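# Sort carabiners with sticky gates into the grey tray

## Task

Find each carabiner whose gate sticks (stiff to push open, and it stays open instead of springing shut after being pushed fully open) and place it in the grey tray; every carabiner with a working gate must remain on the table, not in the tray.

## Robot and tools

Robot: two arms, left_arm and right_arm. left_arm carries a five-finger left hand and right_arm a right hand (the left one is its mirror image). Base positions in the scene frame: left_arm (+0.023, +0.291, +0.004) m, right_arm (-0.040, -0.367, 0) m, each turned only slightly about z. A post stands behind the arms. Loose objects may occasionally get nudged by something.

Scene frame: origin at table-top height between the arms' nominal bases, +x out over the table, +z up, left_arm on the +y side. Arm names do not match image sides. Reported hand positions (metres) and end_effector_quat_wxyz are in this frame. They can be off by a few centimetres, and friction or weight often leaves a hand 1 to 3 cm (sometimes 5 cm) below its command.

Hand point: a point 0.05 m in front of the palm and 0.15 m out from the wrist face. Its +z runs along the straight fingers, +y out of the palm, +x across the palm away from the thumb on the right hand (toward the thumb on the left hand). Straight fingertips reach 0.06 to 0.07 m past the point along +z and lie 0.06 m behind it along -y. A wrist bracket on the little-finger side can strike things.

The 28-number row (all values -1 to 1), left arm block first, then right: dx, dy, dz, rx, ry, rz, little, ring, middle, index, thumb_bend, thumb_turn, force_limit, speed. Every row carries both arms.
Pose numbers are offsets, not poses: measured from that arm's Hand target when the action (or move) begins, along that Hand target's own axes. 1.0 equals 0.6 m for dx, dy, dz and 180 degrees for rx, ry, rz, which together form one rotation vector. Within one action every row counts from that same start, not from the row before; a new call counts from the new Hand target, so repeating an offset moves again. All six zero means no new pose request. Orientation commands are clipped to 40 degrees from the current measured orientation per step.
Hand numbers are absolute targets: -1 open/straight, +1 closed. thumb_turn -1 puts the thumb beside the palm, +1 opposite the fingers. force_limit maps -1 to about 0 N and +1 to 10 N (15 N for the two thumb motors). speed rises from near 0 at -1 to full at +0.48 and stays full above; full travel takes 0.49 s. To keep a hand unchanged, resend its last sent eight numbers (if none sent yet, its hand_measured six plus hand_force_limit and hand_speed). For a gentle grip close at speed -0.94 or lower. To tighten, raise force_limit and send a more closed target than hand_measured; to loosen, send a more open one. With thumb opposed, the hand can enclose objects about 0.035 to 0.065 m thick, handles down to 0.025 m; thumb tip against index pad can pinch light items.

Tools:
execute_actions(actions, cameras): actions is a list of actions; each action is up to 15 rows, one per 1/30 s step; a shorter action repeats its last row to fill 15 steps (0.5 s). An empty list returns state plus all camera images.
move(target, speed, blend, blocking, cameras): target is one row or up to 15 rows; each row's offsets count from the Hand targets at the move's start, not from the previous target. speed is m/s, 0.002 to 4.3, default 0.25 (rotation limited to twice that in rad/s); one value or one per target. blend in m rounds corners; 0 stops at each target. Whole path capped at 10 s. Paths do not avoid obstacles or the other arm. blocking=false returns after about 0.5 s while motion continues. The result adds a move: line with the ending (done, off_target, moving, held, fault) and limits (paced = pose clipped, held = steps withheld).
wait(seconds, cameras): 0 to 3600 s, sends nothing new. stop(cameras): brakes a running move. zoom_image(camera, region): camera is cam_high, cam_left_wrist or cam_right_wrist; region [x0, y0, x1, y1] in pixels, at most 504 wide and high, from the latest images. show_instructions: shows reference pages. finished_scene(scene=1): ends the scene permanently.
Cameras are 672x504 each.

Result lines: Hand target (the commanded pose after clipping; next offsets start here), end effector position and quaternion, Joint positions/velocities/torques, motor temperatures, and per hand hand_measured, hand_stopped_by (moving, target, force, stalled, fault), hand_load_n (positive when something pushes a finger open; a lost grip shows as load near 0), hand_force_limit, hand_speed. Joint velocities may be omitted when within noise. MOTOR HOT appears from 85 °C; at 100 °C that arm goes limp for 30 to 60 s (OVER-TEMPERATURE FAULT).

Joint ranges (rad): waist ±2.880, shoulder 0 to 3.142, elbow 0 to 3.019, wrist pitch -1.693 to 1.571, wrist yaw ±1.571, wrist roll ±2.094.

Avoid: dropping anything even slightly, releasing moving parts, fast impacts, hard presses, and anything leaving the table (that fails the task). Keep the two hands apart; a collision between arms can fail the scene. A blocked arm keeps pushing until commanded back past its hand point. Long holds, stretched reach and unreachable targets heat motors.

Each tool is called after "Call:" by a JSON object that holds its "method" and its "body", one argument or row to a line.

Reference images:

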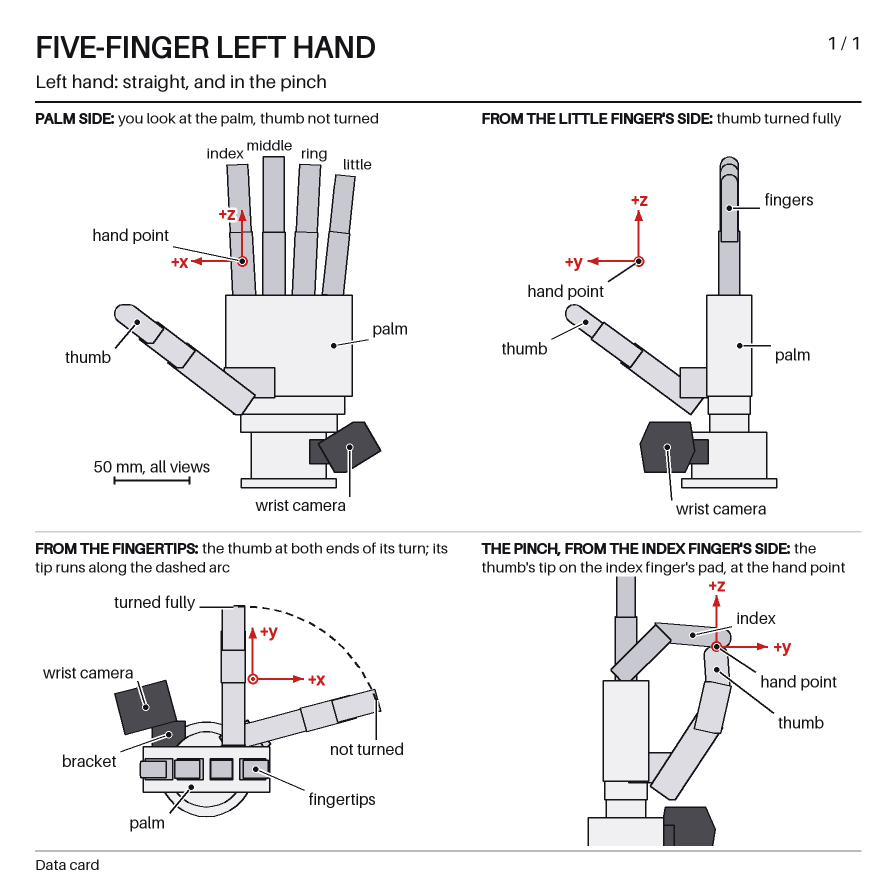

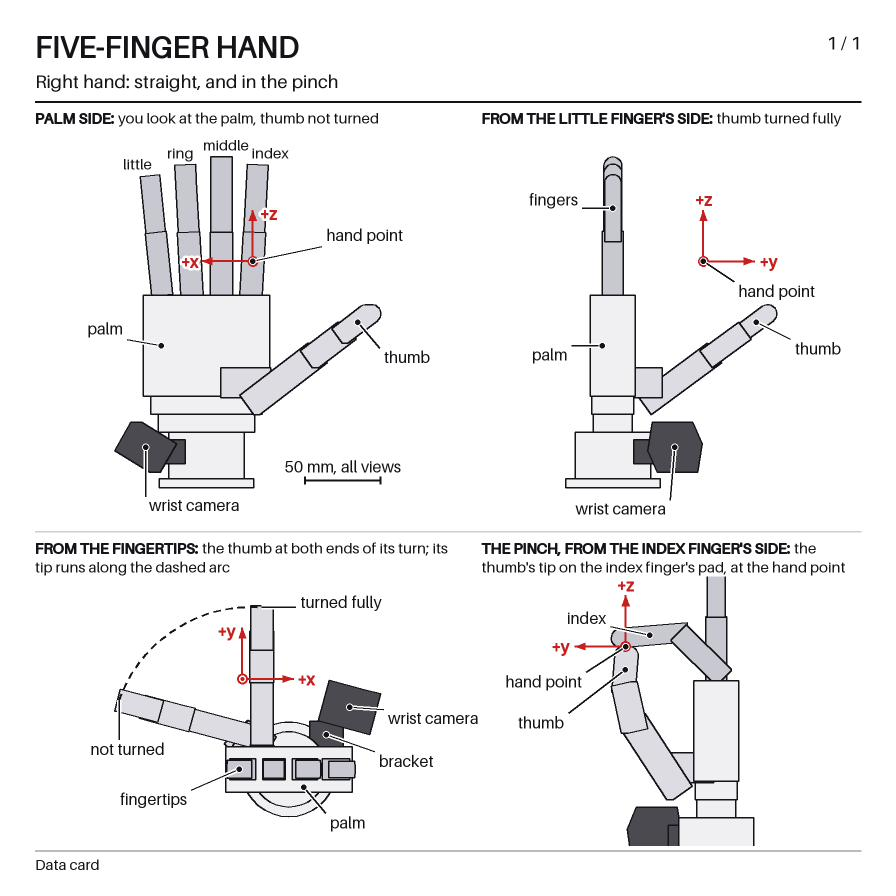

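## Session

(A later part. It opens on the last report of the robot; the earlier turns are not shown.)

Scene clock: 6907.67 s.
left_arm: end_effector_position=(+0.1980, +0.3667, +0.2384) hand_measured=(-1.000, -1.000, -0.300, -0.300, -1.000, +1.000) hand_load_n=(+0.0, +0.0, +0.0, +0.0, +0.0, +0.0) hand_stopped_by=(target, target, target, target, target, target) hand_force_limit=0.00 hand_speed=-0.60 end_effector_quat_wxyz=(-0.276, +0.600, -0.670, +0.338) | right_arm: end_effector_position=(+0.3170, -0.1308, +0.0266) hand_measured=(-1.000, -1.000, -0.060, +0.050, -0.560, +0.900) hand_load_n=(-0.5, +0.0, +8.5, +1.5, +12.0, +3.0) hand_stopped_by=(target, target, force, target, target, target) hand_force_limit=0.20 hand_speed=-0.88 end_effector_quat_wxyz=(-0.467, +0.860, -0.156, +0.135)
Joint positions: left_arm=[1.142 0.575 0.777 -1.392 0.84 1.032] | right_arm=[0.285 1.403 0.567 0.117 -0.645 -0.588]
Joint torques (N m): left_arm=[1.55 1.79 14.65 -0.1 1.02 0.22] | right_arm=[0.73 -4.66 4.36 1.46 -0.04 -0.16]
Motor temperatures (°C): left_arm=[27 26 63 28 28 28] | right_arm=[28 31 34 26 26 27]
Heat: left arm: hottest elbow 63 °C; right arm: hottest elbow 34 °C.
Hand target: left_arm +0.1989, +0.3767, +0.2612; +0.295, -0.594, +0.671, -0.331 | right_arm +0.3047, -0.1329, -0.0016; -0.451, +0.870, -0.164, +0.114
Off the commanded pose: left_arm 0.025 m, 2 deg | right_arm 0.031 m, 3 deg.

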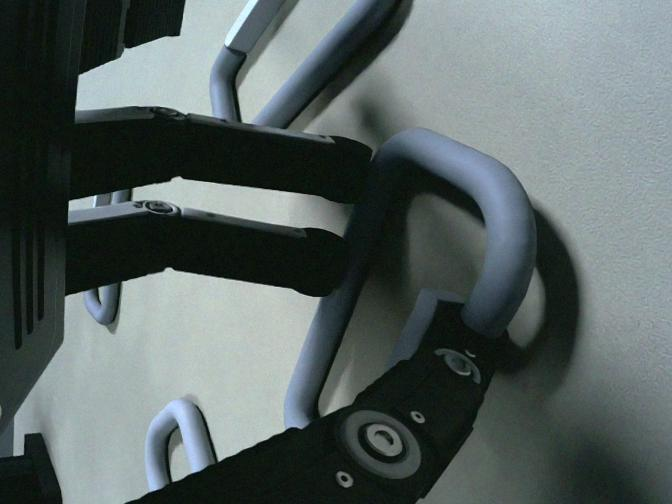

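Call:
{"method": "execute_actions", "body": {
  "actions": [
    [[0,0,0,0,0,0,-1,-1,-0.3,-0.3,-1,1,0,-0.6,0,0,0,0,0,0,-1,-1,-0.06,0.05,-0.52,0.88,1,-0.7],[0,0,0,0,0,0,-1,-1,-0.3,-0.3,-1,1,0,-0.6,0,0,0,0,0,0,-1,-1,-0.06,0.05,-0.52,0.88,1,-0.7]]
  ],
  "cameras": ["cam_right_wrist"]
}}

Scene clock: 6911.27 s.
left_arm: end_effector_position=(+0.1980, +0.3667, +0.2384) hand_measured=(-1.000, -1.000, -0.300, -0.300, -1.000, +1.000) hand_load_n=(+0.0, +0.0, +0.0, +0.0, +0.0, +0.0) hand_stopped_by=(target, target, target, target, target, target) hand_force_limit=0.00 hand_speed=-0.60 end_effector_quat_wxyz=(-0.276, +0.600, -0.670, +0.338) | right_arm: end_effector_position=(+0.3172, -0.1307, +0.0268) hand_measured=(-1.000, -1.000, -0.060, +0.050, -0.528, +0.880) hand_load_n=(+0.0, +0.0, +11.0, +0.5, +12.5, +3.0) hand_stopped_by=(target, target, force, target, target, target) hand_force_limit=1.00 hand_speed=-0.70 end_effector_quat_wxyz=(-0.467, +0.860, -0.156, +0.136)
Joint positions: left_arm=[1.142 0.575 0.777 -1.392 0.84 1.032] | right_arm=[0.285 1.403 0.567 0.118 -0.645 -0.588]
Joint torques (N m): left_arm=[1.55 1.79 14.61 -0.13 1.02 0.22] | right_arm=[0.26 -4.54 4.42 1.47 -0.02 -0.15]
Motor temperatures (°C): left_arm=[27 26 63 28 28 28] | right_arm=[28 31 34 26 26 27]
Heat: left arm: hottest elbow 63 °C; right arm: hottest elbow 34 °C.
Hand target: left_arm +0.1989, +0.3767, +0.2612; +0.295, -0.594, +0.671, -0.331 | right_arm +0.3047, -0.1329, -0.0016; -0.451, +0.870, -0.164, +0.114
Off the commanded pose: left_arm 0.025 m, 2 deg | right_arm 0.031 m, 3 deg.

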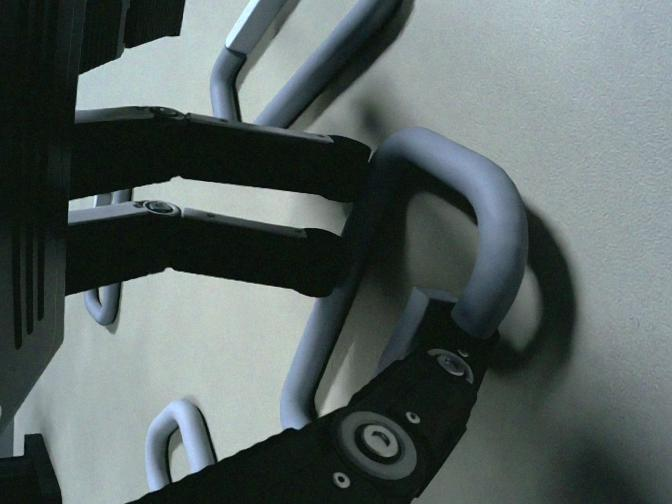

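Call:
{"method": "execute_actions", "body": {
  "actions": [
    [[0,0,0,0,0,0,-1,-1,-0.3,-0.3,-1,1,0,-0.6,0,0,0,0,0,0,-1,-1,-0.09,0.05,-0.52,0.88,1,-0.9]],
    [[0,0,0,0,0,0,-1,-1,-0.3,-0.3,-1,1,0,-0.6,0,0,0,0,0,0,-1,-1,-0.09,0.05,-0.48,0.87,1,-0.7]]
  ],
  "cameras": ["cam_right_wrist"]
}}

Scene clock: 6918.37 s.
left_arm: end_effector_position=(+0.1980, +0.3667, +0.2384) hand_measured=(-1.000, -1.000, -0.300, -0.300, -1.000, +1.000) hand_load_n=(+0.0, +0.0, +0.0, +0.0, +0.0, +0.0) hand_stopped_by=(target, target, target, target, target, target) hand_force_limit=0.00 hand_speed=-0.60 end_effector_quat_wxyz=(-0.276, +0.600, -0.670, +0.338) | right_arm: end_effector_position=(+0.3179, -0.1318, +0.0268) hand_measured=(-1.000, -1.000, -0.092, +0.050, -0.488, +0.870) hand_load_n=(+0.0, +0.0, +11.0, +0.0, +12.0, +2.5) hand_stopped_by=(target, target, target, target, target, target) hand_force_limit=1.00 hand_speed=-0.70 end_effector_quat_wxyz=(-0.467, +0.859, -0.157, +0.137)
Joint positions: left_arm=[1.142 0.575 0.777 -1.392 0.84 1.032] | right_arm=[0.282 1.403 0.567 0.118 -0.645 -0.588]
Joint torques (N m): left_arm=[1.61 1.73 14.63 -0.1 1.02 0.22] | right_arm=[0.79 -4.48 4.42 1.47 -0.04 -0.15]
Motor temperatures (°C): left_arm=[27 26 63 28 28 28] | right_arm=[28 31 34 26 26 27]
Heat: left arm: hottest elbow 63 °C; right arm: hottest elbow 34 °C.
Hand target: left_arm +0.1989, +0.3767, +0.2612; +0.295, -0.594, +0.671, -0.331 | right_arm +0.3047, -0.1329, -0.0016; -0.451, +0.870, -0.164, +0.114
Off the commanded pose: left_arm 0.025 m, 2 deg | right_arm 0.031 m, 3 deg.

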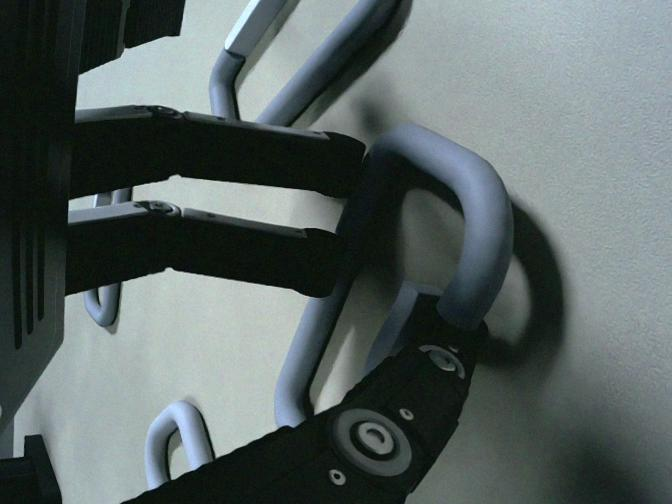

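Call:
{"method": "execute_actions", "body": {
  "actions": [
    [[0,0,0,0,0,0,-1,-1,-0.3,-0.3,-1,1,0,-0.6,0,0,0,0,0,0,-1,-1,-0.09,0.05,-0.44,0.86,1,-0.7],[0,0,0,0,0,0,-1,-1,-0.3,-0.3,-1,1,0,-0.6,0,0,0,0,0,0,-1,-1,-0.09,0.05,-0.44,0.86,1,-0.7]]
  ],
  "cameras": ["cam_right_wrist"]
}}

Call:
{"method": "execute_actions", "body": {
  "actions": [
    [[0,0,0,0,0,0,-1,-1,-0.3,-0.3,-1,1,0,-0.6,0,0,0,0,0,0,-1,-1,-0.09,0.05,-0.39,0.85,1,-0.7],[0,0,0,0,0,0,-1,-1,-0.3,-0.3,-1,1,0,-0.6,0,0,0,0,0,0,-1,-1,-0.09,0.05,-0.39,0.85,1,-0.7]]
  ],
  "cameras": ["cam_right_wrist"]
}}

Scene clock: 6924.40 s.
left_arm: end_effector_position=(+0.1980, +0.3667, +0.2384) hand_measured=(-1.000, -1.000, -0.300, -0.300, -1.000, +1.000) hand_load_n=(+0.0, +0.0, +0.0, +0.0, +0.0, +0.0) hand_stopped_by=(target, target, target, target, target, target) hand_force_limit=0.00 hand_speed=-0.60 end_effector_quat_wxyz=(-0.276, +0.600, -0.670, +0.338) | right_arm: end_effector_position=(+0.3179, -0.1318, +0.0262) hand_measured=(-1.000, -1.000, -0.092, +0.050, -0.448, +0.860) hand_load_n=(+0.0, +0.0, +13.0, +0.0, +12.5, +3.5) hand_stopped_by=(target, target, target, target, target, target) hand_force_limit=1.00 hand_speed=-0.70 end_effector_quat_wxyz=(-0.467, +0.859, -0.157, +0.136)
Joint positions: left_arm=[1.142 0.575 0.777 -1.392 0.84 1.032] | right_arm=[0.282 1.405 0.567 0.119 -0.645 -0.588]
Joint torques (N m): left_arm=[1.55 1.79 14.63 -0.09 1.02 0.22] | right_arm=[0.85 -4.19 4.41 1.39 -0.02 -0.17]
Motor temperatures (°C): left_arm=[27 26 63 28 28 28] | right_arm=[28 31 34 26 26 27]
Heat: left arm: hottest elbow 63 °C; right arm: hottest elbow 34 °C.
Hand target: left_arm +0.1989, +0.3767, +0.2612; +0.295, -0.594, +0.671, -0.331 | right_arm +0.3046, -0.1329, -0.0016; -0.451, +0.870, -0.164, +0.114
Off the commanded pose: left_arm 0.025 m, 2 deg | right_arm 0.031 m, 3 deg.

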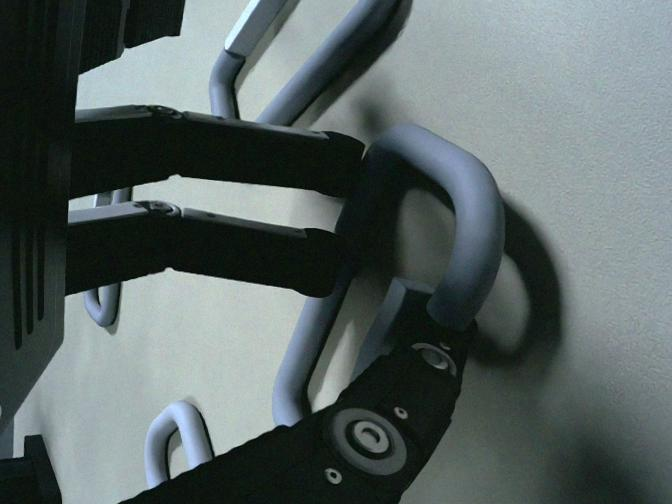

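Scene clock: 6925.20 s.
left_arm: end_effector_position=(+0.1980, +0.3667, +0.2384) hand_measured=(-1.000, -1.000, -0.300, -0.300, -1.000, +1.000) hand_load_n=(+0.0, +0.0, +0.0, +0.0, +0.0, +0.0) hand_stopped_by=(target, target, target, target, target, target) hand_force_limit=0.00 hand_speed=-0.60 end_effector_quat_wxyz=(-0.276, +0.600, -0.670, +0.338) | right_arm: end_effector_position=(+0.3181, -0.1308, +0.0274) hand_measured=(-1.000, -1.000, -0.092, +0.050, -0.398, +0.850) hand_load_n=(+0.0, +0.0, +10.5, +0.0, +11.0, +3.0) hand_stopped_by=(target, target, target, target, target, target) hand_force_limit=1.00 hand_speed=-0.70 end_effector_quat_wxyz=(-0.469, +0.859, -0.155, +0.137)
Joint positions: left_arm=[1.142 0.575 0.777 -1.392 0.84 1.032] | right_arm=[0.283 1.403 0.567 0.122 -0.647 -0.588]
Joint torques (N m): left_arm=[1.67 1.79 14.65 -0.12 1.02 0.23] | right_arm=[0.67 -4.6 4.57 1.36 0.04 -0.13]
Motor temperatures (°C): left_arm=[27 26 63 28 28 28] | right_arm=[28 31 34 26 26 27]
Heat: left arm: hottest elbow 63 °C; right arm: hottest elbow 34 °C.
Hand target: left_arm +0.1989, +0.3767, +0.2612; +0.295, -0.594, +0.671, -0.331 | right_arm +0.3046, -0.1329, -0.0016; -0.451, +0.870, -0.164, +0.114
Off the commanded pose: left_arm 0.025 m, 2 deg | right_arm 0.032 m, 4 deg.

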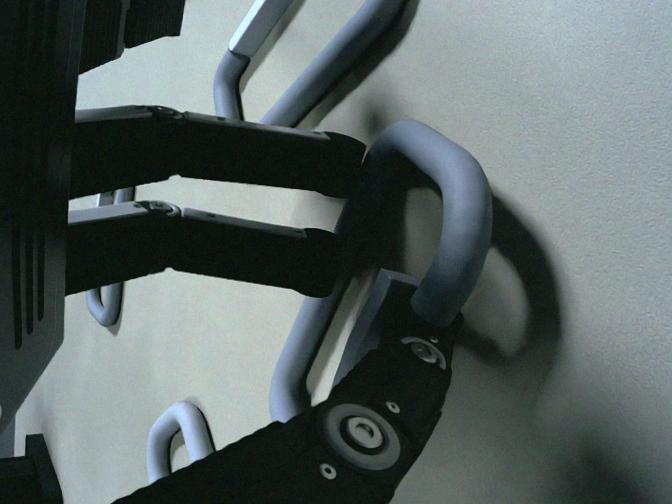

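Call:
{"method": "execute_actions", "body": {
  "actions": [
    [[0,0,0,0,0,0,-1,-1,-0.3,-0.3,-1,1,0,-0.6,0,0,0,0,0,0,-1,-1,-0.09,0.05,-0.35,0.84,1,-0.7],[0,0,0,0,0,0,-1,-1,-0.3,-0.3,-1,1,0,-0.6,0,0,0,0,0,0,-1,-1,-0.09,0.05,-0.35,0.84,1,-0.7]]
  ],
  "cameras": ["cam_right_wrist"]
}}

Call:
{"method": "execute_actions", "body": {
  "actions": [
    [[0,0,0,0,0,0,-1,-1,-0.3,-0.3,-1,1,0,-0.6,0,0,0,0,0,0,-1,-1,-0.09,0.05,-0.31,0.83,1,-0.7],[0,0,0,0,0,0,-1,-1,-0.3,-0.3,-1,1,0,-0.6,0,0,0,0,0,0,-1,-1,-0.09,0.05,-0.31,0.83,1,-0.7]]
  ],
  "cameras": ["cam_right_wrist"]
}}

Scene clock: 6932.03 s.
left_arm: end_effector_position=(+0.1980, +0.3667, +0.2384) hand_measured=(-1.000, -1.000, -0.300, -0.300, -1.000, +1.000) hand_load_n=(+0.0, +0.0, +0.0, +0.0, +0.0, +0.0) hand_stopped_by=(target, target, target, target, target, target) hand_force_limit=0.00 hand_speed=-0.60 end_effector_quat_wxyz=(-0.276, +0.600, -0.670, +0.338) | right_arm: end_effector_position=(+0.3186, -0.1303, +0.0281) hand_measured=(-1.000, -1.000, -0.092, +0.050, -0.356, +0.840) hand_load_n=(+0.0, +0.0, +8.0, +0.0, +8.5, +1.5) hand_stopped_by=(target, target, target, target, target, target) hand_force_limit=1.00 hand_speed=-0.70 end_effector_quat_wxyz=(-0.470, +0.858, -0.154, +0.138)
Joint positions: left_arm=[1.142 0.575 0.777 -1.392 0.84 1.032] | right_arm=[0.283 1.403 0.567 0.126 -0.649 -0.588]
Joint torques (N m): left_arm=[1.61 1.79 14.64 -0.1 1.01 0.22] | right_arm=[0.91 -4.48 4.52 1.06 0.1 -0.16]
Motor temperatures (°C): left_arm=[27 26 63 28 28 28] | right_arm=[28 31 33 26 26 27]
Heat: left arm: hottest elbow 63 °C; right arm: hottest elbow 33 °C.
Hand target: left_arm +0.1989, +0.3767, +0.2612; +0.295, -0.594, +0.671, -0.331 | right_arm +0.3046, -0.1329, -0.0016; -0.451, +0.870, -0.164, +0.114
Off the commanded pose: left_arm 0.025 m, 2 deg | right_arm 0.033 m, 4 deg.

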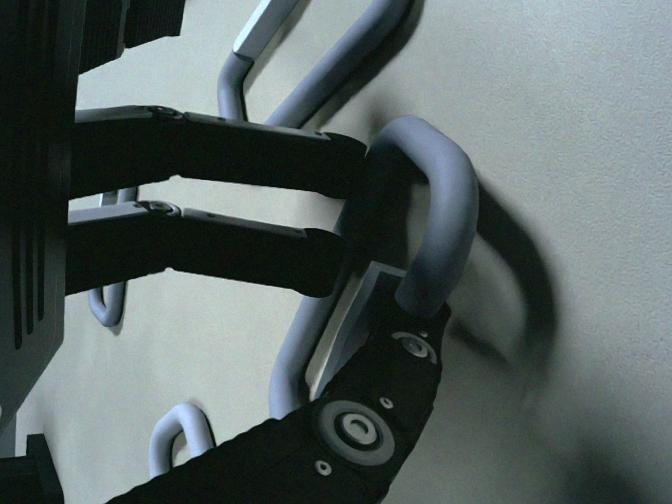

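Scene clock: 6932.83 s.
left_arm: end_effector_position=(+0.1980, +0.3667, +0.2384) hand_measured=(-1.000, -1.000, -0.300, -0.300, -1.000, +1.000) hand_load_n=(+0.0, +0.0, +0.0, +0.0, +0.0, +0.0) hand_stopped_by=(target, target, target, target, target, target) hand_force_limit=0.00 hand_speed=-0.60 end_effector_quat_wxyz=(-0.276, +0.600, -0.670, +0.338) | right_arm: end_effector_position=(+0.3172, -0.1326, +0.0209) hand_measured=(-1.000, -1.000, -0.090, +0.050, -0.310, +0.830) hand_load_n=(+0.0, +0.0, -0.5, +0.0, +0.0, +0.0) hand_stopped_by=(target, target, target, target, target, target) hand_force_limit=1.00 hand_speed=-0.70 end_effector_quat_wxyz=(-0.465, +0.860, -0.158, +0.136)
Joint positions: left_arm=[1.142 0.575 0.777 -1.392 0.84 1.032] | right_arm=[0.282 1.417 0.561 0.134 -0.642 -0.589]
Joint torques (N m): left_arm=[1.61 1.73 14.64 -0.12 1.02 0.22] | right_arm=[0.73 -5.25 4.81 0.98 -0.12 -0.13]
Motor temperatures (°C): left_arm=[27 26 63 28 28 28] | right_arm=[28 31 33 26 26 27]
Heat: left arm: hottest elbow 63 °C; right arm: hottest elbow 33 °C.
Hand target: left_arm +0.1989, +0.3767, +0.2612; +0.295, -0.594, +0.671, -0.331 | right_arm +0.3046, -0.1329, -0.0016; -0.451, +0.870, -0.164, +0.114
Off the commanded pose: left_arm 0.025 m, 2 deg | right_arm 0.026 m, 3 deg.

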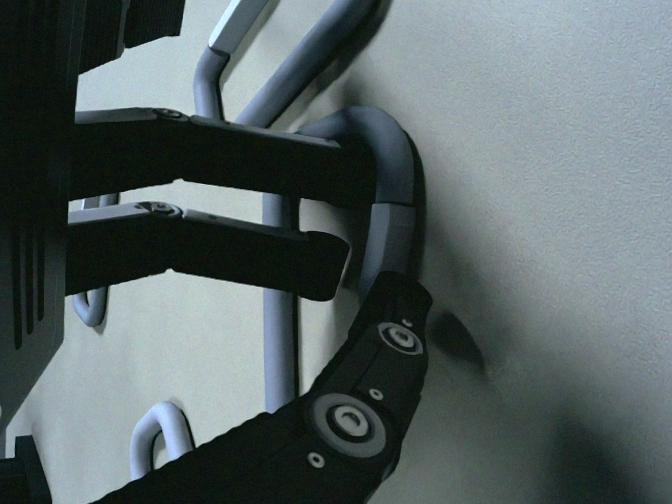

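Call:
{"method": "execute_actions", "body": {
  "actions": [
    [[0,0,0,0,0,0,-1,-1,-0.3,-0.3,-1,1,0,-0.6,0,0,0,0,0,0,-1,-1,-0.09,0.05,-0.8,1,1,-0.6],[0,0,0,0,0,0,-1,-1,-0.3,-0.3,-1,1,0,-0.6,0,0,0,0,0,0,-1,-1,-0.09,0.05,-0.8,1,1,-0.6]]
  ]
}}

Call:
{"method": "move", "body": {
  "target": [
    [0,0,0,0,0,0,-1,-1,-0.3,-0.3,-1,1,0,-0.6,0.003,-0.08,-0.055,0,0,0,-1,-1,-0.09,0.05,-0.8,1,1,-0.6]
  ],
  "speed": 0.08,
  "cameras": ["cam_right_wrist"]
}}

Scene clock: 6961.47 s.
left_arm: end_effector_position=(+0.1980, +0.3667, +0.2384) hand_measured=(-1.000, -1.000, -0.300, -0.300, -1.000, +1.000) hand_load_n=(+0.0, +0.0, +0.0, +0.0, +0.0, +0.0) hand_stopped_by=(target, target, target, target, target, target) hand_force_limit=0.00 hand_speed=-0.60 end_effector_quat_wxyz=(-0.276, +0.600, -0.670, +0.338) | right_arm: end_effector_position=(+0.3155, -0.1275, +0.0221) hand_measured=(-1.000, -1.000, -0.090, +0.050, -0.796, +1.000) hand_load_n=(+0.0, +0.0, +0.0, +0.0, -5.0, -1.5) hand_stopped_by=(target, target, target, target, target, target) hand_force_limit=1.00 hand_speed=-0.60 end_effector_quat_wxyz=(-0.468, +0.860, -0.151, +0.135)
Joint positions: left_arm=[1.142 0.575 0.777 -1.392 0.84 1.032] | right_arm=[0.294 1.417 0.562 0.138 -0.644 -0.59]
Joint torques (N m): left_arm=[1.61 1.9 14.65 -0.1 1.02 0.22] | right_arm=[0.09 -5.3 4.66 0.73 -0.04 -0.13]
Motor temperatures (°C): left_arm=[27 26 63 28 28 28] | right_arm=[28 31 33 25 26 27]
Heat: left arm: hottest elbow 63 °C; right arm: hottest elbow 33 °C.
Hand target: left_arm +0.1989, +0.3767, +0.2612; +0.295, -0.594, +0.671, -0.331 | right_arm +0.3046, -0.1329, -0.0016; -0.451, +0.870, -0.164, +0.114
Off the commanded pose: left_arm 0.025 m, 2 deg | right_arm 0.027 m, 4 deg.

Scene clock: 6962.97 s.
left_arm: end_effector_position=(+0.1980, +0.3667, +0.2384) hand_measured=(-1.000, -1.000, -0.300, -0.300, -1.000, +1.000) hand_load_n=(+0.0, +0.0, +0.0, +0.0, +0.0, +0.0) hand_stopped_by=(target, target, target, target, target, target) hand_force_limit=0.00 hand_speed=-0.60 end_effector_quat_wxyz=(-0.276, +0.600, -0.670, +0.338) | right_arm: end_effector_position=(+0.2904, -0.1379, +0.0386) hand_measured=(-1.000, -1.000, -0.090, +0.050, -0.798, +1.000) hand_load_n=(+0.0, +0.0, +0.0, +0.0, +0.0, +0.0) hand_stopped_by=(target, target, target, target, target, target) hand_force_limit=1.00 hand_speed=-0.60 end_effector_quat_wxyz=(-0.446, +0.873, -0.171, +0.101)
Joint positions: left_arm=[1.142 0.575 0.777 -1.392 0.84 1.032] | right_arm=[0.293 1.318 0.573 -0.066 -0.638 -0.59]
Joint torques (N m): left_arm=[1.61 1.85 14.63 -0.09 1.02 0.22] | right_arm=[0.56 -7.71 8.7 0.4 -0.2 -0.1]
Motor temperatures (°C): left_arm=[27 26 63 28 28 28] | right_arm=[28 31 33 25 26 27]
Heat: left arm: hottest elbow 63 °C; right arm: hottest elbow 33 °C.
Hand target: left_arm +0.1989, +0.3767, +0.2612; +0.295, -0.594, +0.671, -0.331 | right_arm +0.3035, -0.1323, +0.0566; -0.451, +0.870, -0.164, +0.114
Off the commanded pose: left_arm 0.025 m, 2 deg | right_arm 0.023 m, 2 deg.
move: off_target (right_arm)

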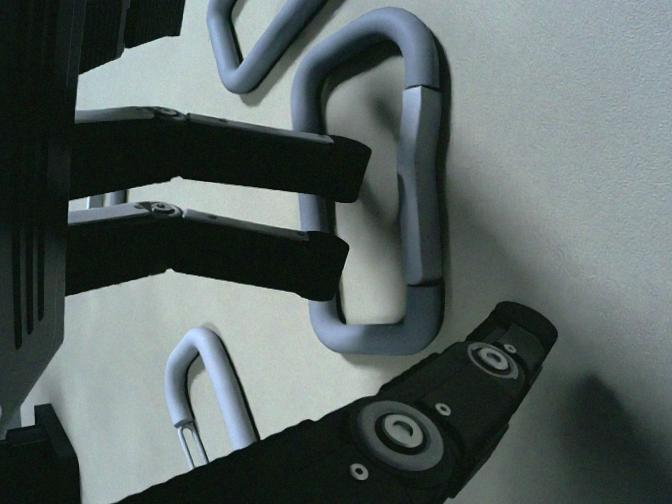

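Call:
{"method": "move", "body": {
  "target": [
    [0,0,0,0,0,0,-1,-1,-0.3,-0.3,-1,1,0,-0.6,0.0017,-0.0274,-0.0189,0,0,0,-1,-1,-0.3,-0.3,-1,1,0,-0.5],
    [0,0,0,0,0,0,-1,-1,-0.3,-0.3,-1,1,0,-0.6,-0.0068,-0.0471,0.0097,0.0059,-0.097,-0.094,-1,-1,-0.3,-0.3,-1,1,0,-0.5],
    [0,0,0,0,0,0,-1,-1,-0.3,-0.3,-1,1,0,-0.6,-0.0122,0.0401,0.0699,0.0059,-0.097,-0.094,-1,-1,-0.3,-0.3,-1,1,0,-0.5]
  ],
  "speed": 0.06,
  "cameras": ["cam_right_wrist"]
}}

Scene clock: 6997.77 s.
left_arm: end_effector_position=(+0.1980, +0.3667, +0.2384) hand_measured=(-1.000, -1.000, -0.300, -0.300, -1.000, +1.000) hand_load_n=(+0.0, +0.0, +0.0, +0.0, +0.0, +0.0) hand_stopped_by=(target, target, target, target, target, target) hand_force_limit=0.00 hand_speed=-0.60 end_effector_quat_wxyz=(-0.276, +0.600, -0.670, +0.338) | right_arm: end_effector_position=(+0.3072, -0.1159, +0.0244) hand_measured=(-1.000, -1.000, -0.300, -0.300, -1.000, +1.000) hand_load_n=(+0.0, +0.0, -0.5, +0.0, -0.5, +0.5) hand_stopped_by=(target, target, target, target, target, target) hand_force_limit=0.00 hand_speed=-0.50 end_effector_quat_wxyz=(-0.459, +0.887, +0.028, +0.049)
Joint positions: left_arm=[1.142 0.575 0.777 -1.392 0.84 1.032] | right_arm=[0.302 1.506 0.757 -0.299 -0.846 -1.053]
Joint torques (N m): left_arm=[1.67 1.79 14.65 -0.1 1.02 0.23] | right_arm=[0.91 -7.53 5.53 1.84 -0.43 -0.17]
Motor temperatures (°C): left_arm=[27 26 63 28 28 28] | right_arm=[28 31 37 25 26 27]
Heat: left arm: hottest elbow 63 °C; right arm: hottest elbow 37 °C.
Hand target: left_arm +0.1989, +0.3767, +0.2612; +0.295, -0.594, +0.671, -0.331 | right_arm +0.3070, -0.1111, +0.0127; -0.457, +0.888, +0.037, +0.048
Off the commanded pose: left_arm 0.025 m, 2 deg | right_arm 0.013 m, 1 deg.
move: off_target (right_arm)

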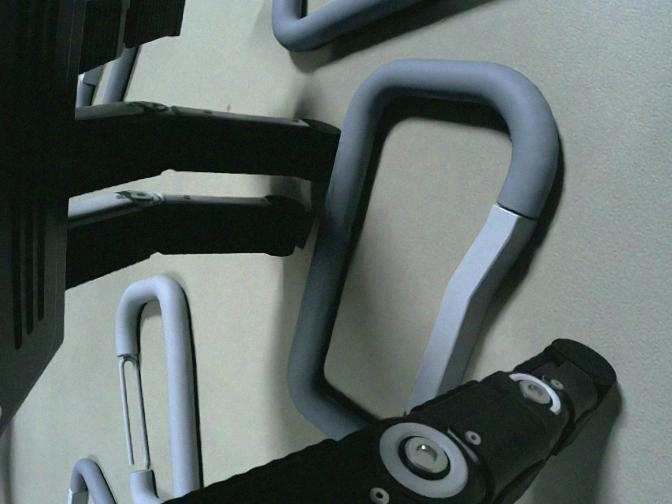

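Call:
{"method": "move", "body": {
  "target": [
    [0,0,0,0,0,0,-1,-1,-0.3,-0.3,-1,1,0,-0.6,0.0038,-0.027,-0.0192,0,0,0,-1,-1,-0.3,-0.3,-1,1,0,-0.5],
    [0,0,0,0,0,0,-1,-1,-0.3,-0.3,-1,1,0,-0.6,0.0266,-0.0335,-0.0055,0.0025,-0.018,-0.0128,-1,-1,-0.3,-0.3,-1,1,0,-0.5],
    [0,0,0,0,0,0,-1,-1,-0.3,-0.3,-1,1,0,-0.6,0.022,-0.0011,0.0175,0.0025,-0.018,-0.0128,-1,-1,-0.3,-0.3,-1,1,0,-0.5]
  ],
  "speed": 0.06,
  "cameras": ["cam_right_wrist"]
}}

Scene clock: 7011.60 s.
left_arm: end_effector_position=(+0.1980, +0.3667, +0.2384) hand_measured=(-1.000, -1.000, -0.300, -0.300, -1.000, +1.000) hand_load_n=(+0.0, +0.0, +0.0, +0.0, +0.0, +0.0) hand_stopped_by=(target, target, target, target, target, target) hand_force_limit=0.00 hand_speed=-0.60 end_effector_quat_wxyz=(-0.276, +0.600, -0.670, +0.338) | right_arm: end_effector_position=(+0.3142, -0.1088, +0.0239) hand_measured=(-1.000, -1.000, -0.300, -0.300, -1.000, +1.000) hand_load_n=(+0.0, +0.0, +0.0, +0.0, +0.0, +2.0) hand_stopped_by=(target, target, target, target, target, target) hand_force_limit=0.00 hand_speed=-0.50 end_effector_quat_wxyz=(-0.462, +0.885, +0.057, +0.031)
Joint positions: left_arm=[1.142 0.575 0.777 -1.392 0.84 1.032] | right_arm=[0.306 1.555 0.82 -0.38 -0.881 -1.137]
Joint torques (N m): left_arm=[1.55 1.73 14.64 -0.1 1.01 0.22] | right_arm=[1.2 -6.95 6.52 1.94 -0.31 -0.23]
Motor temperatures (°C): left_arm=[27 26 63 28 28 28] | right_arm=[28 31 36 25 26 27]
Heat: left arm: hottest elbow 63 °C; right arm: hottest elbow 36 °C.
Hand target: left_arm +0.1989, +0.3767, +0.2612; +0.295, -0.594, +0.671, -0.331 | right_arm +0.3206, -0.1019, +0.0087; -0.458, +0.886, +0.068, +0.032
Off the commanded pose: left_arm 0.025 m, 2 deg | right_arm 0.018 m, 1 deg.
move: off_target (right_arm)

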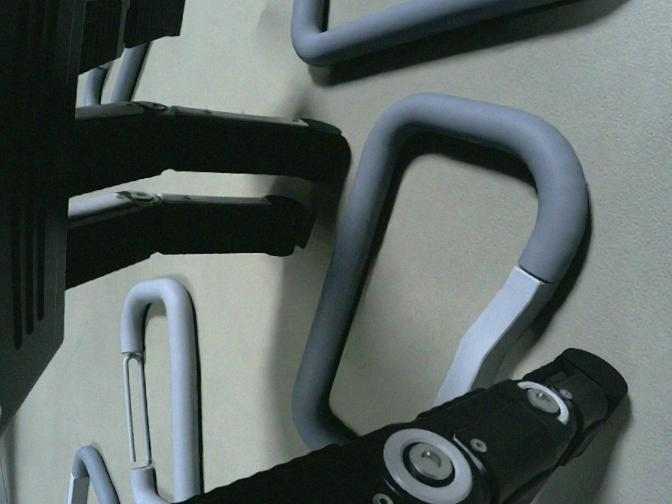

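Call:
{"method": "move", "body": {
  "target": [
    [0,0,0,0,0,0,-1,-1,-0.3,-0.3,-1,1,0,-0.6,0.0036,-0.0271,-0.0191,0,0,0,-1,-1,-0.3,-0.3,-1,1,0,-0.5],
    [0,0,0,0,0,0,-1,-1,-0.3,-0.3,-1,1,0,-0.6,0.0143,-0.0314,-0.0109,0,0,0,-1,-1,-0.3,-0.3,-1,1,0,-0.5],
    [0,0,0,0,0,0,-1,-1,-0.3,-0.3,-1,1,0,-0.6,0.0107,-0.0043,0.0082,0,0,0,-1,-1,-0.3,-0.3,-1,1,0,-0.5]
  ],
  "speed": 0.06,
  "cameras": ["cam_right_wrist"]
}}

Scene clock: 7025.80 s.
left_arm: end_effector_position=(+0.1980, +0.3667, +0.2384) hand_measured=(-1.000, -1.000, -0.300, -0.300, -1.000, +1.000) hand_load_n=(+0.0, +0.0, +0.0, +0.0, +0.0, +0.0) hand_stopped_by=(target, target, target, target, target, target) hand_force_limit=0.00 hand_speed=-0.60 end_effector_quat_wxyz=(-0.276, +0.600, -0.670, +0.338) | right_arm: end_effector_position=(+0.3190, -0.1047, +0.0242) hand_measured=(-1.000, -1.000, -0.300, -0.300, -1.000, +1.000) hand_load_n=(+0.0, +0.0, -0.5, +0.0, +0.0, +1.5) hand_stopped_by=(target, target, target, target, target, target) hand_force_limit=0.00 hand_speed=-0.50 end_effector_quat_wxyz=(-0.462, +0.885, +0.058, +0.033)
Joint positions: left_arm=[1.142 0.575 0.777 -1.392 0.84 1.032] | right_arm=[0.313 1.566 0.834 -0.374 -0.877 -1.13]
Joint torques (N m): left_arm=[1.55 1.79 14.63 -0.09 1.02 0.22] | right_arm=[1.2 -6.42 6.82 1.88 -0.3 -0.18]
Motor temperatures (°C): left_arm=[27 26 63 28 28 28] | right_arm=[28 31 36 25 26 27]
Heat: left arm: hottest elbow 63 °C; right arm: hottest elbow 36 °C.
Hand target: left_arm +0.1989, +0.3767, +0.2612; +0.295, -0.594, +0.671, -0.331 | right_arm +0.3265, -0.0958, +0.0087; -0.458, +0.886, +0.068, +0.032
Off the commanded pose: left_arm 0.025 m, 2 deg | right_arm 0.019 m, 1 deg.
move: off_target (right_arm)

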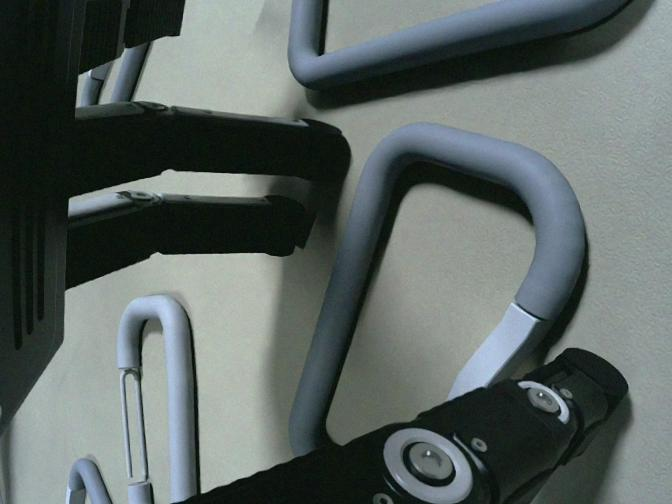

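Call:
{"method": "execute_actions", "body": {
  "actions": [
    [[0,0,0,0,0,0,-1,-1,-0.3,-0.3,-1,1,0,-0.6,0,0,0,0,0,0,-1,-1,-0.25,-0.2,-0.9,1,-0.3,-0.88],[0,0,0,0,0,0,-1,-1,-0.3,-0.3,-1,1,0,-0.6,0,0,0,0,0,0,-1,-1,-0.25,-0.2,-0.9,1,-0.3,-0.88]],
    [[0,0,0,0,0,0,-1,-1,-0.3,-0.3,-1,1,0,-0.6,0,0,0,0,0,0,-1,-1,0.0,0.05,-0.9,1,-0.4,-0.88],[0,0,0,0,0,0,-1,-1,-0.3,-0.3,-1,1,0,-0.6,0,0,0,0,0,0,-1,-1,0.0,0.05,-0.9,1,-0.4,-0.88]]
  ],
  "cameras": ["cam_right_wrist"]
}}

Scene clock: 7033.27 s.
left_arm: end_effector_position=(+0.1980, +0.3667, +0.2384) hand_measured=(-1.000, -1.000, -0.300, -0.300, -1.000, +1.000) hand_load_n=(+0.0, +0.0, +0.0, +0.0, +0.5, +0.0) hand_stopped_by=(target, target, target, target, target, target) hand_force_limit=0.00 hand_speed=-0.60 end_effector_quat_wxyz=(-0.276, +0.600, -0.670, +0.338) | right_arm: end_effector_position=(+0.3211, -0.1017, +0.0235) hand_measured=(-1.000, -1.000, -0.052, +0.044, -0.902, +1.000) hand_load_n=(-0.5, +0.0, +1.5, +3.0, +5.0, +0.5) hand_stopped_by=(target, target, force, force, target, target) hand_force_limit=-0.40 hand_speed=-0.88 end_effector_quat_wxyz=(-0.463, +0.884, +0.062, +0.035)
Joint positions: left_arm=[1.142 0.575 0.777 -1.392 0.84 1.032] | right_arm=[0.317 1.572 0.837 -0.362 -0.877 -1.13]
Joint torques (N m): left_arm=[1.67 1.79 14.63 -0.12 1.01 0.22] | right_arm=[0.91 -6.77 6.9 1.5 -0.31 -0.18]
Motor temperatures (°C): left_arm=[27 26 63 28 28 28] | right_arm=[28 31 36 25 26 27]
Heat: left arm: hottest elbow 63 °C; right arm: hottest elbow 36 °C.
Hand target: left_arm +0.1989, +0.3767, +0.2612; +0.295, -0.594, +0.671, -0.331 | right_arm +0.3265, -0.0959, +0.0087; -0.458, +0.886, +0.068, +0.032
Off the commanded pose: left_arm 0.025 m, 2 deg | right_arm 0.017 m, 1 deg.

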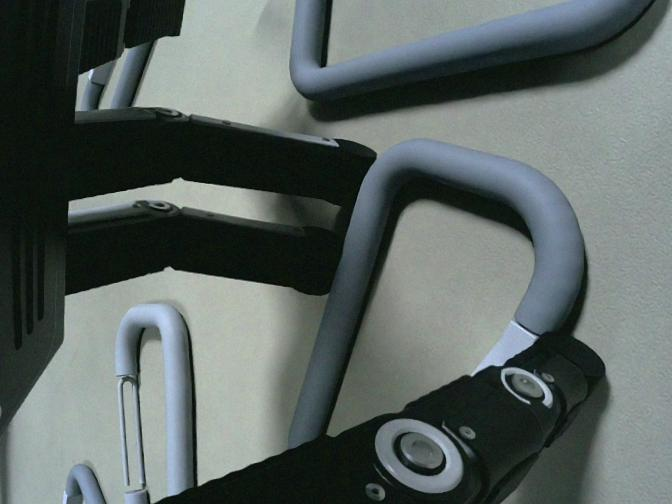

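Call:
{"method": "execute_actions", "body": {
  "actions": [
    [[0,0,0,0,0,0,-1,-1,-0.3,-0.3,-1,1,0,-0.6,0,0,0,0,0,0,-1,-1,0.02,0.06,-0.9,1,0,-0.9]],
    [[0,0,0,0,0,0,-1,-1,-0.3,-0.3,-1,1,0,-0.6,0,0,0,0,0,0,-1,-1,0.02,0.06,-0.84,1,1,-0.8],[0,0,0,0,0,0,-1,-1,-0.3,-0.3,-1,1,0,-0.6,0,0,0,0,0,0,-1,-1,0.02,0.06,-0.84,1,1,-0.8]]
  ]
}}

Call:
{"method": "execute_actions", "body": {
  "actions": [
    [[0,0,0,0,0,0,-1,-1,-0.3,-0.3,-1,1,0,-0.6,0,0,0,0,0,0,-1,-1,0.02,0.06,-0.78,1,1,-0.8],[0,0,0,0,0,0,-1,-1,-0.3,-0.3,-1,1,0,-0.6,0,0,0,0,0,0,-1,-1,0.02,0.06,-0.78,1,1,-0.8]]
  ],
  "cameras": ["cam_right_wrist"]
}}

Scene clock: 7040.70 s.
left_arm: end_effector_position=(+0.1980, +0.3667, +0.2384) hand_measured=(-1.000, -1.000, -0.300, -0.300, -1.000, +1.000) hand_load_n=(+0.0, +0.0, +0.0, +0.0, +0.0, +0.0) hand_stopped_by=(target, target, target, target, target, target) hand_force_limit=0.00 hand_speed=-0.60 end_effector_quat_wxyz=(-0.276, +0.600, -0.670, +0.338) | right_arm: end_effector_position=(+0.3211, -0.1017, +0.0235) hand_measured=(-1.000, -1.000, -0.026, +0.060, -0.864, +1.000) hand_load_n=(+0.0, +0.0, +8.5, +5.5, +15.5, +1.5) hand_stopped_by=(target, target, force, target, force, target) hand_force_limit=1.00 hand_speed=-0.80 end_effector_quat_wxyz=(-0.463, +0.884, +0.062, +0.035)
Joint positions: left_arm=[1.142 0.575 0.777 -1.392 0.84 1.032] | right_arm=[0.317 1.572 0.837 -0.362 -0.877 -1.13]
Joint torques (N m): left_arm=[1.55 1.79 14.64 -0.1 1.02 0.22] | right_arm=[0.91 -6.83 6.69 1.51 -0.3 -0.16]
Motor temperatures (°C): left_arm=[27 26 63 28 28 28] | right_arm=[28 31 36 25 26 27]
Heat: left arm: hottest elbow 63 °C; right arm: hottest elbow 36 °C.
Hand target: left_arm +0.1989, +0.3767, +0.2612; +0.295, -0.594, +0.671, -0.331 | right_arm +0.3265, -0.0959, +0.0087; -0.458, +0.886, +0.068, +0.032
Off the commanded pose: left_arm 0.025 m, 2 deg | right_arm 0.017 m, 1 deg.

Scene clock: 7041.50 s.
left_arm: end_effector_position=(+0.1980, +0.3667, +0.2384) hand_measured=(-1.000, -1.000, -0.300, -0.300, -1.000, +1.000) hand_load_n=(+0.0, +0.0, +0.0, +0.0, +0.0, +0.0) hand_stopped_by=(target, target, target, target, target, target) hand_force_limit=0.00 hand_speed=-0.60 end_effector_quat_wxyz=(-0.276, +0.600, -0.670, +0.338) | right_arm: end_effector_position=(+0.3211, -0.1017, +0.0235) hand_measured=(-1.000, -1.000, -0.026, +0.060, -0.864, +1.000) hand_load_n=(+0.0, +0.0, +8.5, +5.5, +16.0, +1.5) hand_stopped_by=(target, target, force, target, force, target) hand_force_limit=1.00 hand_speed=-0.80 end_effector_quat_wxyz=(-0.463, +0.884, +0.062, +0.035)
Joint positions: left_arm=[1.142 0.575 0.777 -1.392 0.84 1.032] | right_arm=[0.317 1.572 0.837 -0.362 -0.877 -1.13]
Joint torques (N m): left_arm=[1.67 1.85 14.65 -0.08 1.01 0.22] | right_arm=[0.79 -7.12 6.78 1.43 -0.28 -0.16]
Motor temperatures (°C): left_arm=[27 26 63 28 28 28] | right_arm=[28 31 36 25 26 27]
Heat: left arm: hottest elbow 63 °C; right arm: hottest elbow 36 °C.
Hand target: left_arm +0.1989, +0.3767, +0.2612; +0.295, -0.594, +0.671, -0.331 | right_arm +0.3265, -0.0959, +0.0087; -0.458, +0.886, +0.068, +0.032
Off the commanded pose: left_arm 0.025 m, 2 deg | right_arm 0.017 m, 1 deg.

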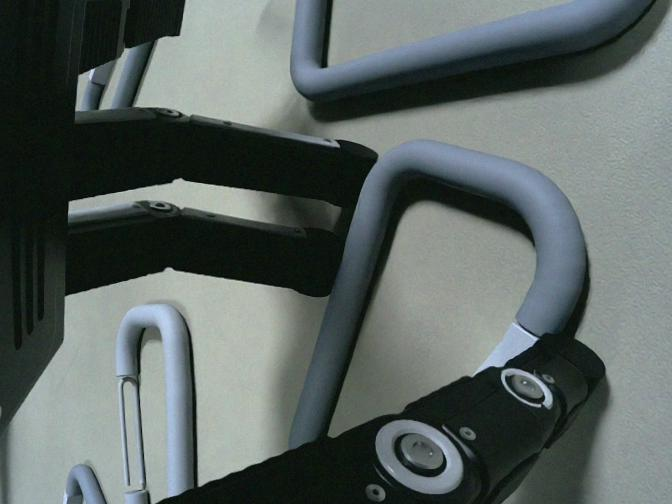

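Call:
{"method": "execute_actions", "body": {
  "actions": [
    [[0,0,0,0,0,0,-1,-1,-0.3,-0.3,-1,1,0,-0.6,0,0,0,0,0,0,-1,-1,-0.06,0.03,-0.95,0.9,0,-0.8],[0,0,0,0,0,0,-1,-1,-0.3,-0.3,-1,1,0,-0.6,0,0,0,0,0,0,-1,-1,-0.06,0.03,-0.95,0.9,0,-0.8]],
    [[0,0,0,0,0,0,-1,-1,-0.3,-0.3,-1,1,0,-0.6,0,0,0,0,0,0,-1,-1,-0.06,0.03,-0.89,0.9,0.2,-0.85],[0,0,0,0,0,0,-1,-1,-0.3,-0.3,-1,1,0,-0.6,0,0,0,0,0,0,-1,-1,-0.06,0.03,-0.89,0.9,0.2,-0.85]],
    [[0,0,0,0,0,0,-1,-1,-0.3,-0.3,-1,1,0,-0.6,0,0,0,0,0,0,-1,-1,0.0,0.06,-0.89,0.9,-0.2,-0.9]],
    [[0,0,0,0,0,0,-1,-1,-0.3,-0.3,-1,1,0,-0.6,0,0,0,0,0,0,-1,-1,0.0,0.06,-0.84,0.9,1,-0.8],[0,0,0,0,0,0,-1,-1,-0.3,-0.3,-1,1,0,-0.6,0,0,0,0,0,0,-1,-1,0.0,0.06,-0.84,0.9,1,-0.8]]
  ],
  "cameras": ["cam_right_wrist"]
}}

Scene clock: 7051.30 s.
left_arm: end_effector_position=(+0.1980, +0.3667, +0.2384) hand_measured=(-1.000, -1.000, -0.300, -0.300, -1.000, +1.000) hand_load_n=(+0.0, +0.0, +0.0, +0.0, +0.0, +0.0) hand_stopped_by=(target, target, target, target, target, target) hand_force_limit=0.00 hand_speed=-0.60 end_effector_quat_wxyz=(-0.276, +0.600, -0.670, +0.338) | right_arm: end_effector_position=(+0.3243, -0.1020, +0.0242) hand_measured=(-1.000, -1.000, -0.034, +0.038, -0.850, +0.900) hand_load_n=(+0.5, +0.0, +8.0, +5.0, +14.0, +0.0) hand_stopped_by=(target, target, force, force, stalled, target) hand_force_limit=1.00 hand_speed=-0.80 end_effector_quat_wxyz=(-0.464, +0.883, +0.062, +0.039)
Joint positions: left_arm=[1.142 0.575 0.777 -1.392 0.84 1.032] | right_arm=[0.314 1.574 0.84 -0.357 -0.877 -1.13]
Joint torques (N m): left_arm=[1.67 1.79 14.65 -0.1 1.02 0.22] | right_arm=[0.5 -7 6.63 1.31 -0.27 -0.17]
Motor temperatures (°C): left_arm=[27 26 63 28 28 28] | right_arm=[28 31 36 25 26 27]
Heat: left arm: hottest elbow 63 °C; right arm: hottest elbow 36 °C.
Hand target: left_arm +0.1989, +0.3767, +0.2612; +0.295, -0.594, +0.671, -0.331 | right_arm +0.3265, -0.0958, +0.0087; -0.458, +0.886, +0.068, +0.032
Off the commanded pose: left_arm 0.025 m, 2 deg | right_arm 0.017 m, 1 deg.

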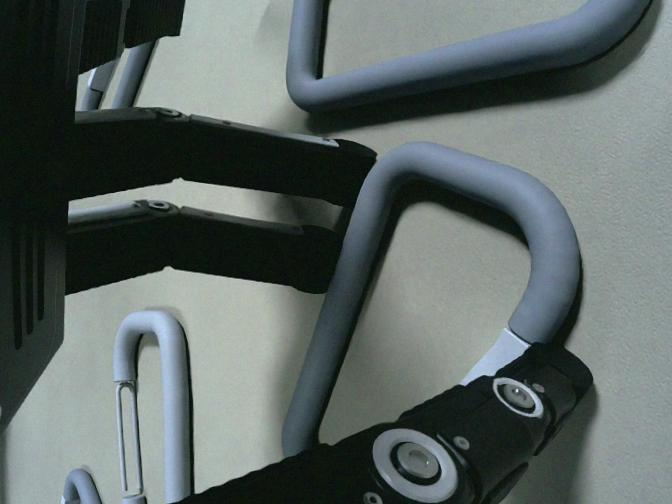

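Call:
{"method": "execute_actions", "body": {
  "actions": [
    [[0,0,0,0,0,0,-1,-1,-0.3,-0.3,-1,1,0,-0.6,0,0,0,0,0,0,-1,-1,-0.08,-0.02,-1,1,0.3,-0.85],[0,0,0,0,0,0,-1,-1,-0.3,-0.3,-1,1,0,-0.6,0,0,0,0,0,0,-1,-1,-0.08,-0.02,-1,1,0.3,-0.85]],
    [[0,0,0,0,0,0,-1,-1,-0.3,-0.3,-1,1,0,-0.6,0,0,0,0,0,0,-1,-1,-0.3,-0.3,-1,1,0.3,-0.7]]
  ]
}}

Call:
{"method": "move", "body": {
  "target": [
    [0,0,0,0,0,0,-1,-1,-0.3,-0.3,-1,1,0,-0.6,0.004,-0.0269,-0.0193,0,0,0,-1,-1,-0.3,-0.3,-1,1,0,-0.5],
    [0,0,0,0,0,0,-1,-1,-0.3,-0.3,-1,1,0,-0.6,0.011,-0.0289,-0.0152,-0.0046,0.0314,0.0225,-1,-1,-0.3,-0.3,-1,1,0,-0.5],
    [0,0,0,0,0,0,-1,-1,-0.3,-0.3,-1,1,0,-0.6,0.007,-0.002,0.0041,-0.0046,0.0314,0.0225,-1,-1,-0.3,-0.3,-1,1,0,-0.5]
  ],
  "speed": 0.06,
  "cameras": ["cam_right_wrist"]
}}

Scene clock: 7065.67 s.
left_arm: end_effector_position=(+0.1980, +0.3667, +0.2384) hand_measured=(-1.000, -1.000, -0.300, -0.300, -1.000, +1.000) hand_load_n=(+0.0, +0.0, +0.0, +0.0, +0.0, +0.0) hand_stopped_by=(target, target, target, target, target, target) hand_force_limit=0.00 hand_speed=-0.60 end_effector_quat_wxyz=(-0.276, +0.600, -0.670, +0.338) | right_arm: end_effector_position=(+0.3218, -0.0986, +0.0242) hand_measured=(-1.000, -1.000, -0.300, -0.300, -1.000, +1.000) hand_load_n=(+0.0, +0.0, +0.0, +0.0, +0.0, +0.0) hand_stopped_by=(target, target, target, target, target, target) hand_force_limit=0.30 hand_speed=-0.70 end_effector_quat_wxyz=(-0.464, +0.883, +0.066, +0.036)
Joint positions: left_arm=[1.142 0.575 0.777 -1.392 0.84 1.032] | right_arm=[0.323 1.574 0.84 -0.357 -0.877 -1.129]
Joint torques (N m): left_arm=[1.67 1.79 14.64 -0.1 1.02 0.22] | right_arm=[0.73 -7.41 6.71 1.31 -0.27 -0.18]
Motor temperatures (°C): left_arm=[27 26 63 28 28 28] | right_arm=[28 31 36 25 26 27]
Heat: left arm: hottest elbow 63 °C; right arm: hottest elbow 36 °C.
Hand target: left_arm +0.1989, +0.3767, +0.2612; +0.295, -0.594, +0.671, -0.331 | right_arm +0.3265, -0.0958, +0.0087; -0.458, +0.886, +0.068, +0.032
Off the commanded pose: left_arm 0.025 m, 2 deg | right_arm 0.016 m, 1 deg.

Scene clock: 7069.03 s.
left_arm: end_effector_position=(+0.1980, +0.3667, +0.2384) hand_measured=(-1.000, -1.000, -0.300, -0.300, -1.000, +1.000) hand_load_n=(+0.0, +0.0, +0.0, +0.0, +0.0, +0.0) hand_stopped_by=(target, target, target, target, target, target) hand_force_limit=0.00 hand_speed=-0.60 end_effector_quat_wxyz=(-0.276, +0.600, -0.670, +0.338) | right_arm: end_effector_position=(+0.3280, -0.0928, +0.0246) hand_measured=(-1.000, -1.000, -0.300, -0.300, -1.000, +1.000) hand_load_n=(+0.0, +0.0, +0.0, +0.0, +0.0, +3.0) hand_stopped_by=(target, target, target, target, target, target) hand_force_limit=0.00 hand_speed=-0.50 end_effector_quat_wxyz=(-0.461, +0.885, +0.008, +0.054)
Joint positions: left_arm=[1.142 0.575 0.777 -1.392 0.84 1.032] | right_arm=[0.337 1.558 0.806 -0.225 -0.816 -0.95]
Joint torques (N m): left_arm=[1.61 1.85 14.67 -0.12 1.02 0.22] | right_arm=[1.03 -8.12 5.27 2.32 -0.04 -0.25]
Motor temperatures (°C): left_arm=[27 26 63 28 28 28] | right_arm=[28 31 36 25 26 27]
Heat: left arm: hottest elbow 63 °C; right arm: hottest elbow 36 °C.
Hand target: left_arm +0.1989, +0.3767, +0.2612; +0.295, -0.594, +0.671, -0.331 | right_arm +0.3304, -0.0928, +0.0087; -0.455, +0.888, +0.014, +0.060
Off the commanded pose: left_arm 0.025 m, 2 deg | right_arm 0.016 m, 1 deg.
move: off_target (right_arm)

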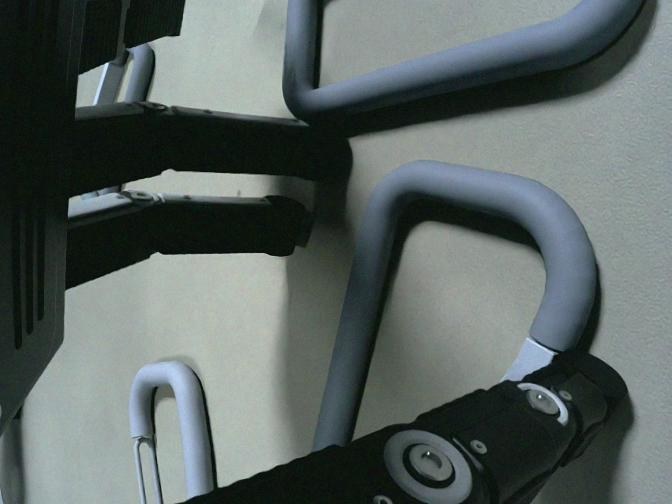

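Call:
{"method": "move", "body": {
  "target": [
    [0,0,0,0,0,0,-1,-1,-0.3,-0.3,-1,1,0,-0.6,0.004,-0.0269,-0.0193,0,0,0,-1,-1,-0.3,-0.3,-1,1,0,-0.5],
    [0,0,0,0,0,0,-1,-1,-0.3,-0.3,-1,1,0,-0.6,-0.006,-0.0254,-0.0254,0,0,0,-1,-1,-0.3,-0.3,-1,1,0,-0.5],
    [0,0,0,0,0,0,-1,-1,-0.3,-0.3,-1,1,0,-0.6,-0.01,0.0015,-0.0061,0,0,0,-1,-1,-0.3,-0.3,-1,1,0,-0.5]
  ],
  "speed": 0.06,
  "cameras": ["cam_right_wrist"]
}}

Scene clock: 7078.20 s.
left_arm: end_effector_position=(+0.1980, +0.3667, +0.2384) hand_measured=(-1.000, -1.000, -0.300, -0.300, -1.000, +1.000) hand_load_n=(+0.0, -0.5, +0.0, +0.0, +0.0, +0.0) hand_stopped_by=(target, target, target, target, target, target) hand_force_limit=0.00 hand_speed=-0.60 end_effector_quat_wxyz=(-0.276, +0.600, -0.670, +0.338) | right_arm: end_effector_position=(+0.3270, -0.0939, +0.0238) hand_measured=(-1.000, -1.000, -0.300, -0.300, -1.000, +1.000) hand_load_n=(+0.0, +0.0, +0.0, +0.0, +0.0, +0.5) hand_stopped_by=(target, target, target, target, target, target) hand_force_limit=0.00 hand_speed=-0.50 end_effector_quat_wxyz=(-0.460, +0.886, +0.012, +0.062)
Joint positions: left_arm=[1.142 0.575 0.777 -1.392 0.84 1.032] | right_arm=[0.339 1.551 0.794 -0.211 -0.808 -0.956]
Joint torques (N m): left_arm=[1.61 1.79 14.63 -0.1 1.02 0.22] | right_arm=[0.38 -8.76 4.77 2 -0.29 -0.21]
Motor temperatures (°C): left_arm=[27 26 63 28 28 28] | right_arm=[28 31 35 26 26 27]
Heat: left arm: hottest elbow 63 °C; right arm: hottest elbow 35 °C.
Hand target: left_arm +0.1989, +0.3767, +0.2612; +0.295, -0.594, +0.671, -0.331 | right_arm +0.3242, -0.0961, +0.0094; -0.455, +0.888, +0.014, +0.060
Off the commanded pose: left_arm 0.025 m, 2 deg | right_arm 0.015 m, 1 deg.
move: off_target (right_arm)

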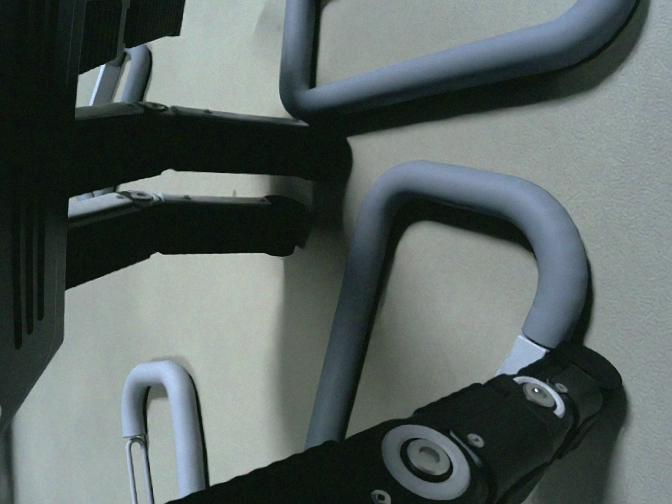

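Call:
{"method": "move", "body": {
  "target": [
    [0,0,0,0,0,0,-1,-1,-0.3,-0.3,-1,1,0,-0.6,0.006,-0.041,-0.029,0,0,0,-1,-1,-0.3,-0.3,-1,1,0,-0.5],
    [0,0,0,0,0,0,-1,-1,-0.3,-0.3,-1,1,0,-0.6,-0.002,-0.041,-0.029,0,0,0,-1,-1,-0.3,-0.3,-1,1,0,-0.5],
    [0,0,0,0,0,0,-1,-1,-0.3,-0.3,-1,1,0,-0.6,-0.008,0,0,0,0,0,-1,-1,-0.3,-0.3,-1,1,0,-0.5]
  ],
  "speed": 0.06,
  "cameras": ["cam_right_wrist"]
}}

Scene clock: 7085.20 s.
left_arm: end_effector_position=(+0.1980, +0.3667, +0.2384) hand_measured=(-1.000, -1.000, -0.300, -0.300, -1.000, +1.000) hand_load_n=(+0.0, +0.0, +0.0, +0.0, +0.0, +0.0) hand_stopped_by=(target, target, target, target, target, target) hand_force_limit=0.00 hand_speed=-0.60 end_effector_quat_wxyz=(-0.276, +0.600, -0.670, +0.338) | right_arm: end_effector_position=(+0.3183, -0.0971, +0.0238) hand_measured=(-1.000, -1.000, -0.300, -0.300, -1.000, +1.000) hand_load_n=(+0.0, +0.0, +0.0, +0.0, +0.0, +1.5) hand_stopped_by=(target, target, target, target, target, target) hand_force_limit=0.00 hand_speed=-0.50 end_effector_quat_wxyz=(-0.459, +0.886, +0.012, +0.061)
Joint positions: left_arm=[1.142 0.575 0.777 -1.392 0.84 1.032] | right_arm=[0.34 1.529 0.769 -0.209 -0.806 -0.956]
Joint torques (N m): left_arm=[1.61 1.79 14.64 -0.1 1.02 0.23] | right_arm=[0.85 -7.41 5.46 2.07 -0.26 -0.15]
Motor temperatures (°C): left_arm=[27 26 63 28 28 28] | right_arm=[28 31 35 26 26 27]
Heat: left arm: hottest elbow 63 °C; right arm: hottest elbow 35 °C.
Hand target: left_arm +0.1989, +0.3767, +0.2612; +0.295, -0.594, +0.671, -0.331 | right_arm +0.3195, -0.0959, +0.0089; -0.455, +0.888, +0.014, +0.060
Off the commanded pose: left_arm 0.025 m, 2 deg | right_arm 0.015 m, 1 deg.
move: off_target (right_arm)

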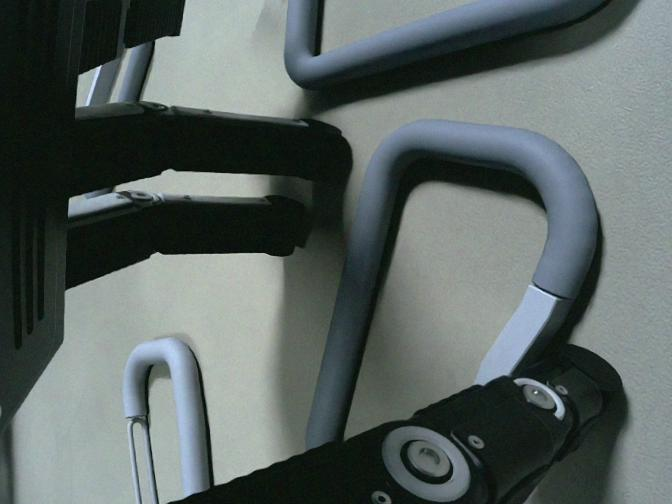

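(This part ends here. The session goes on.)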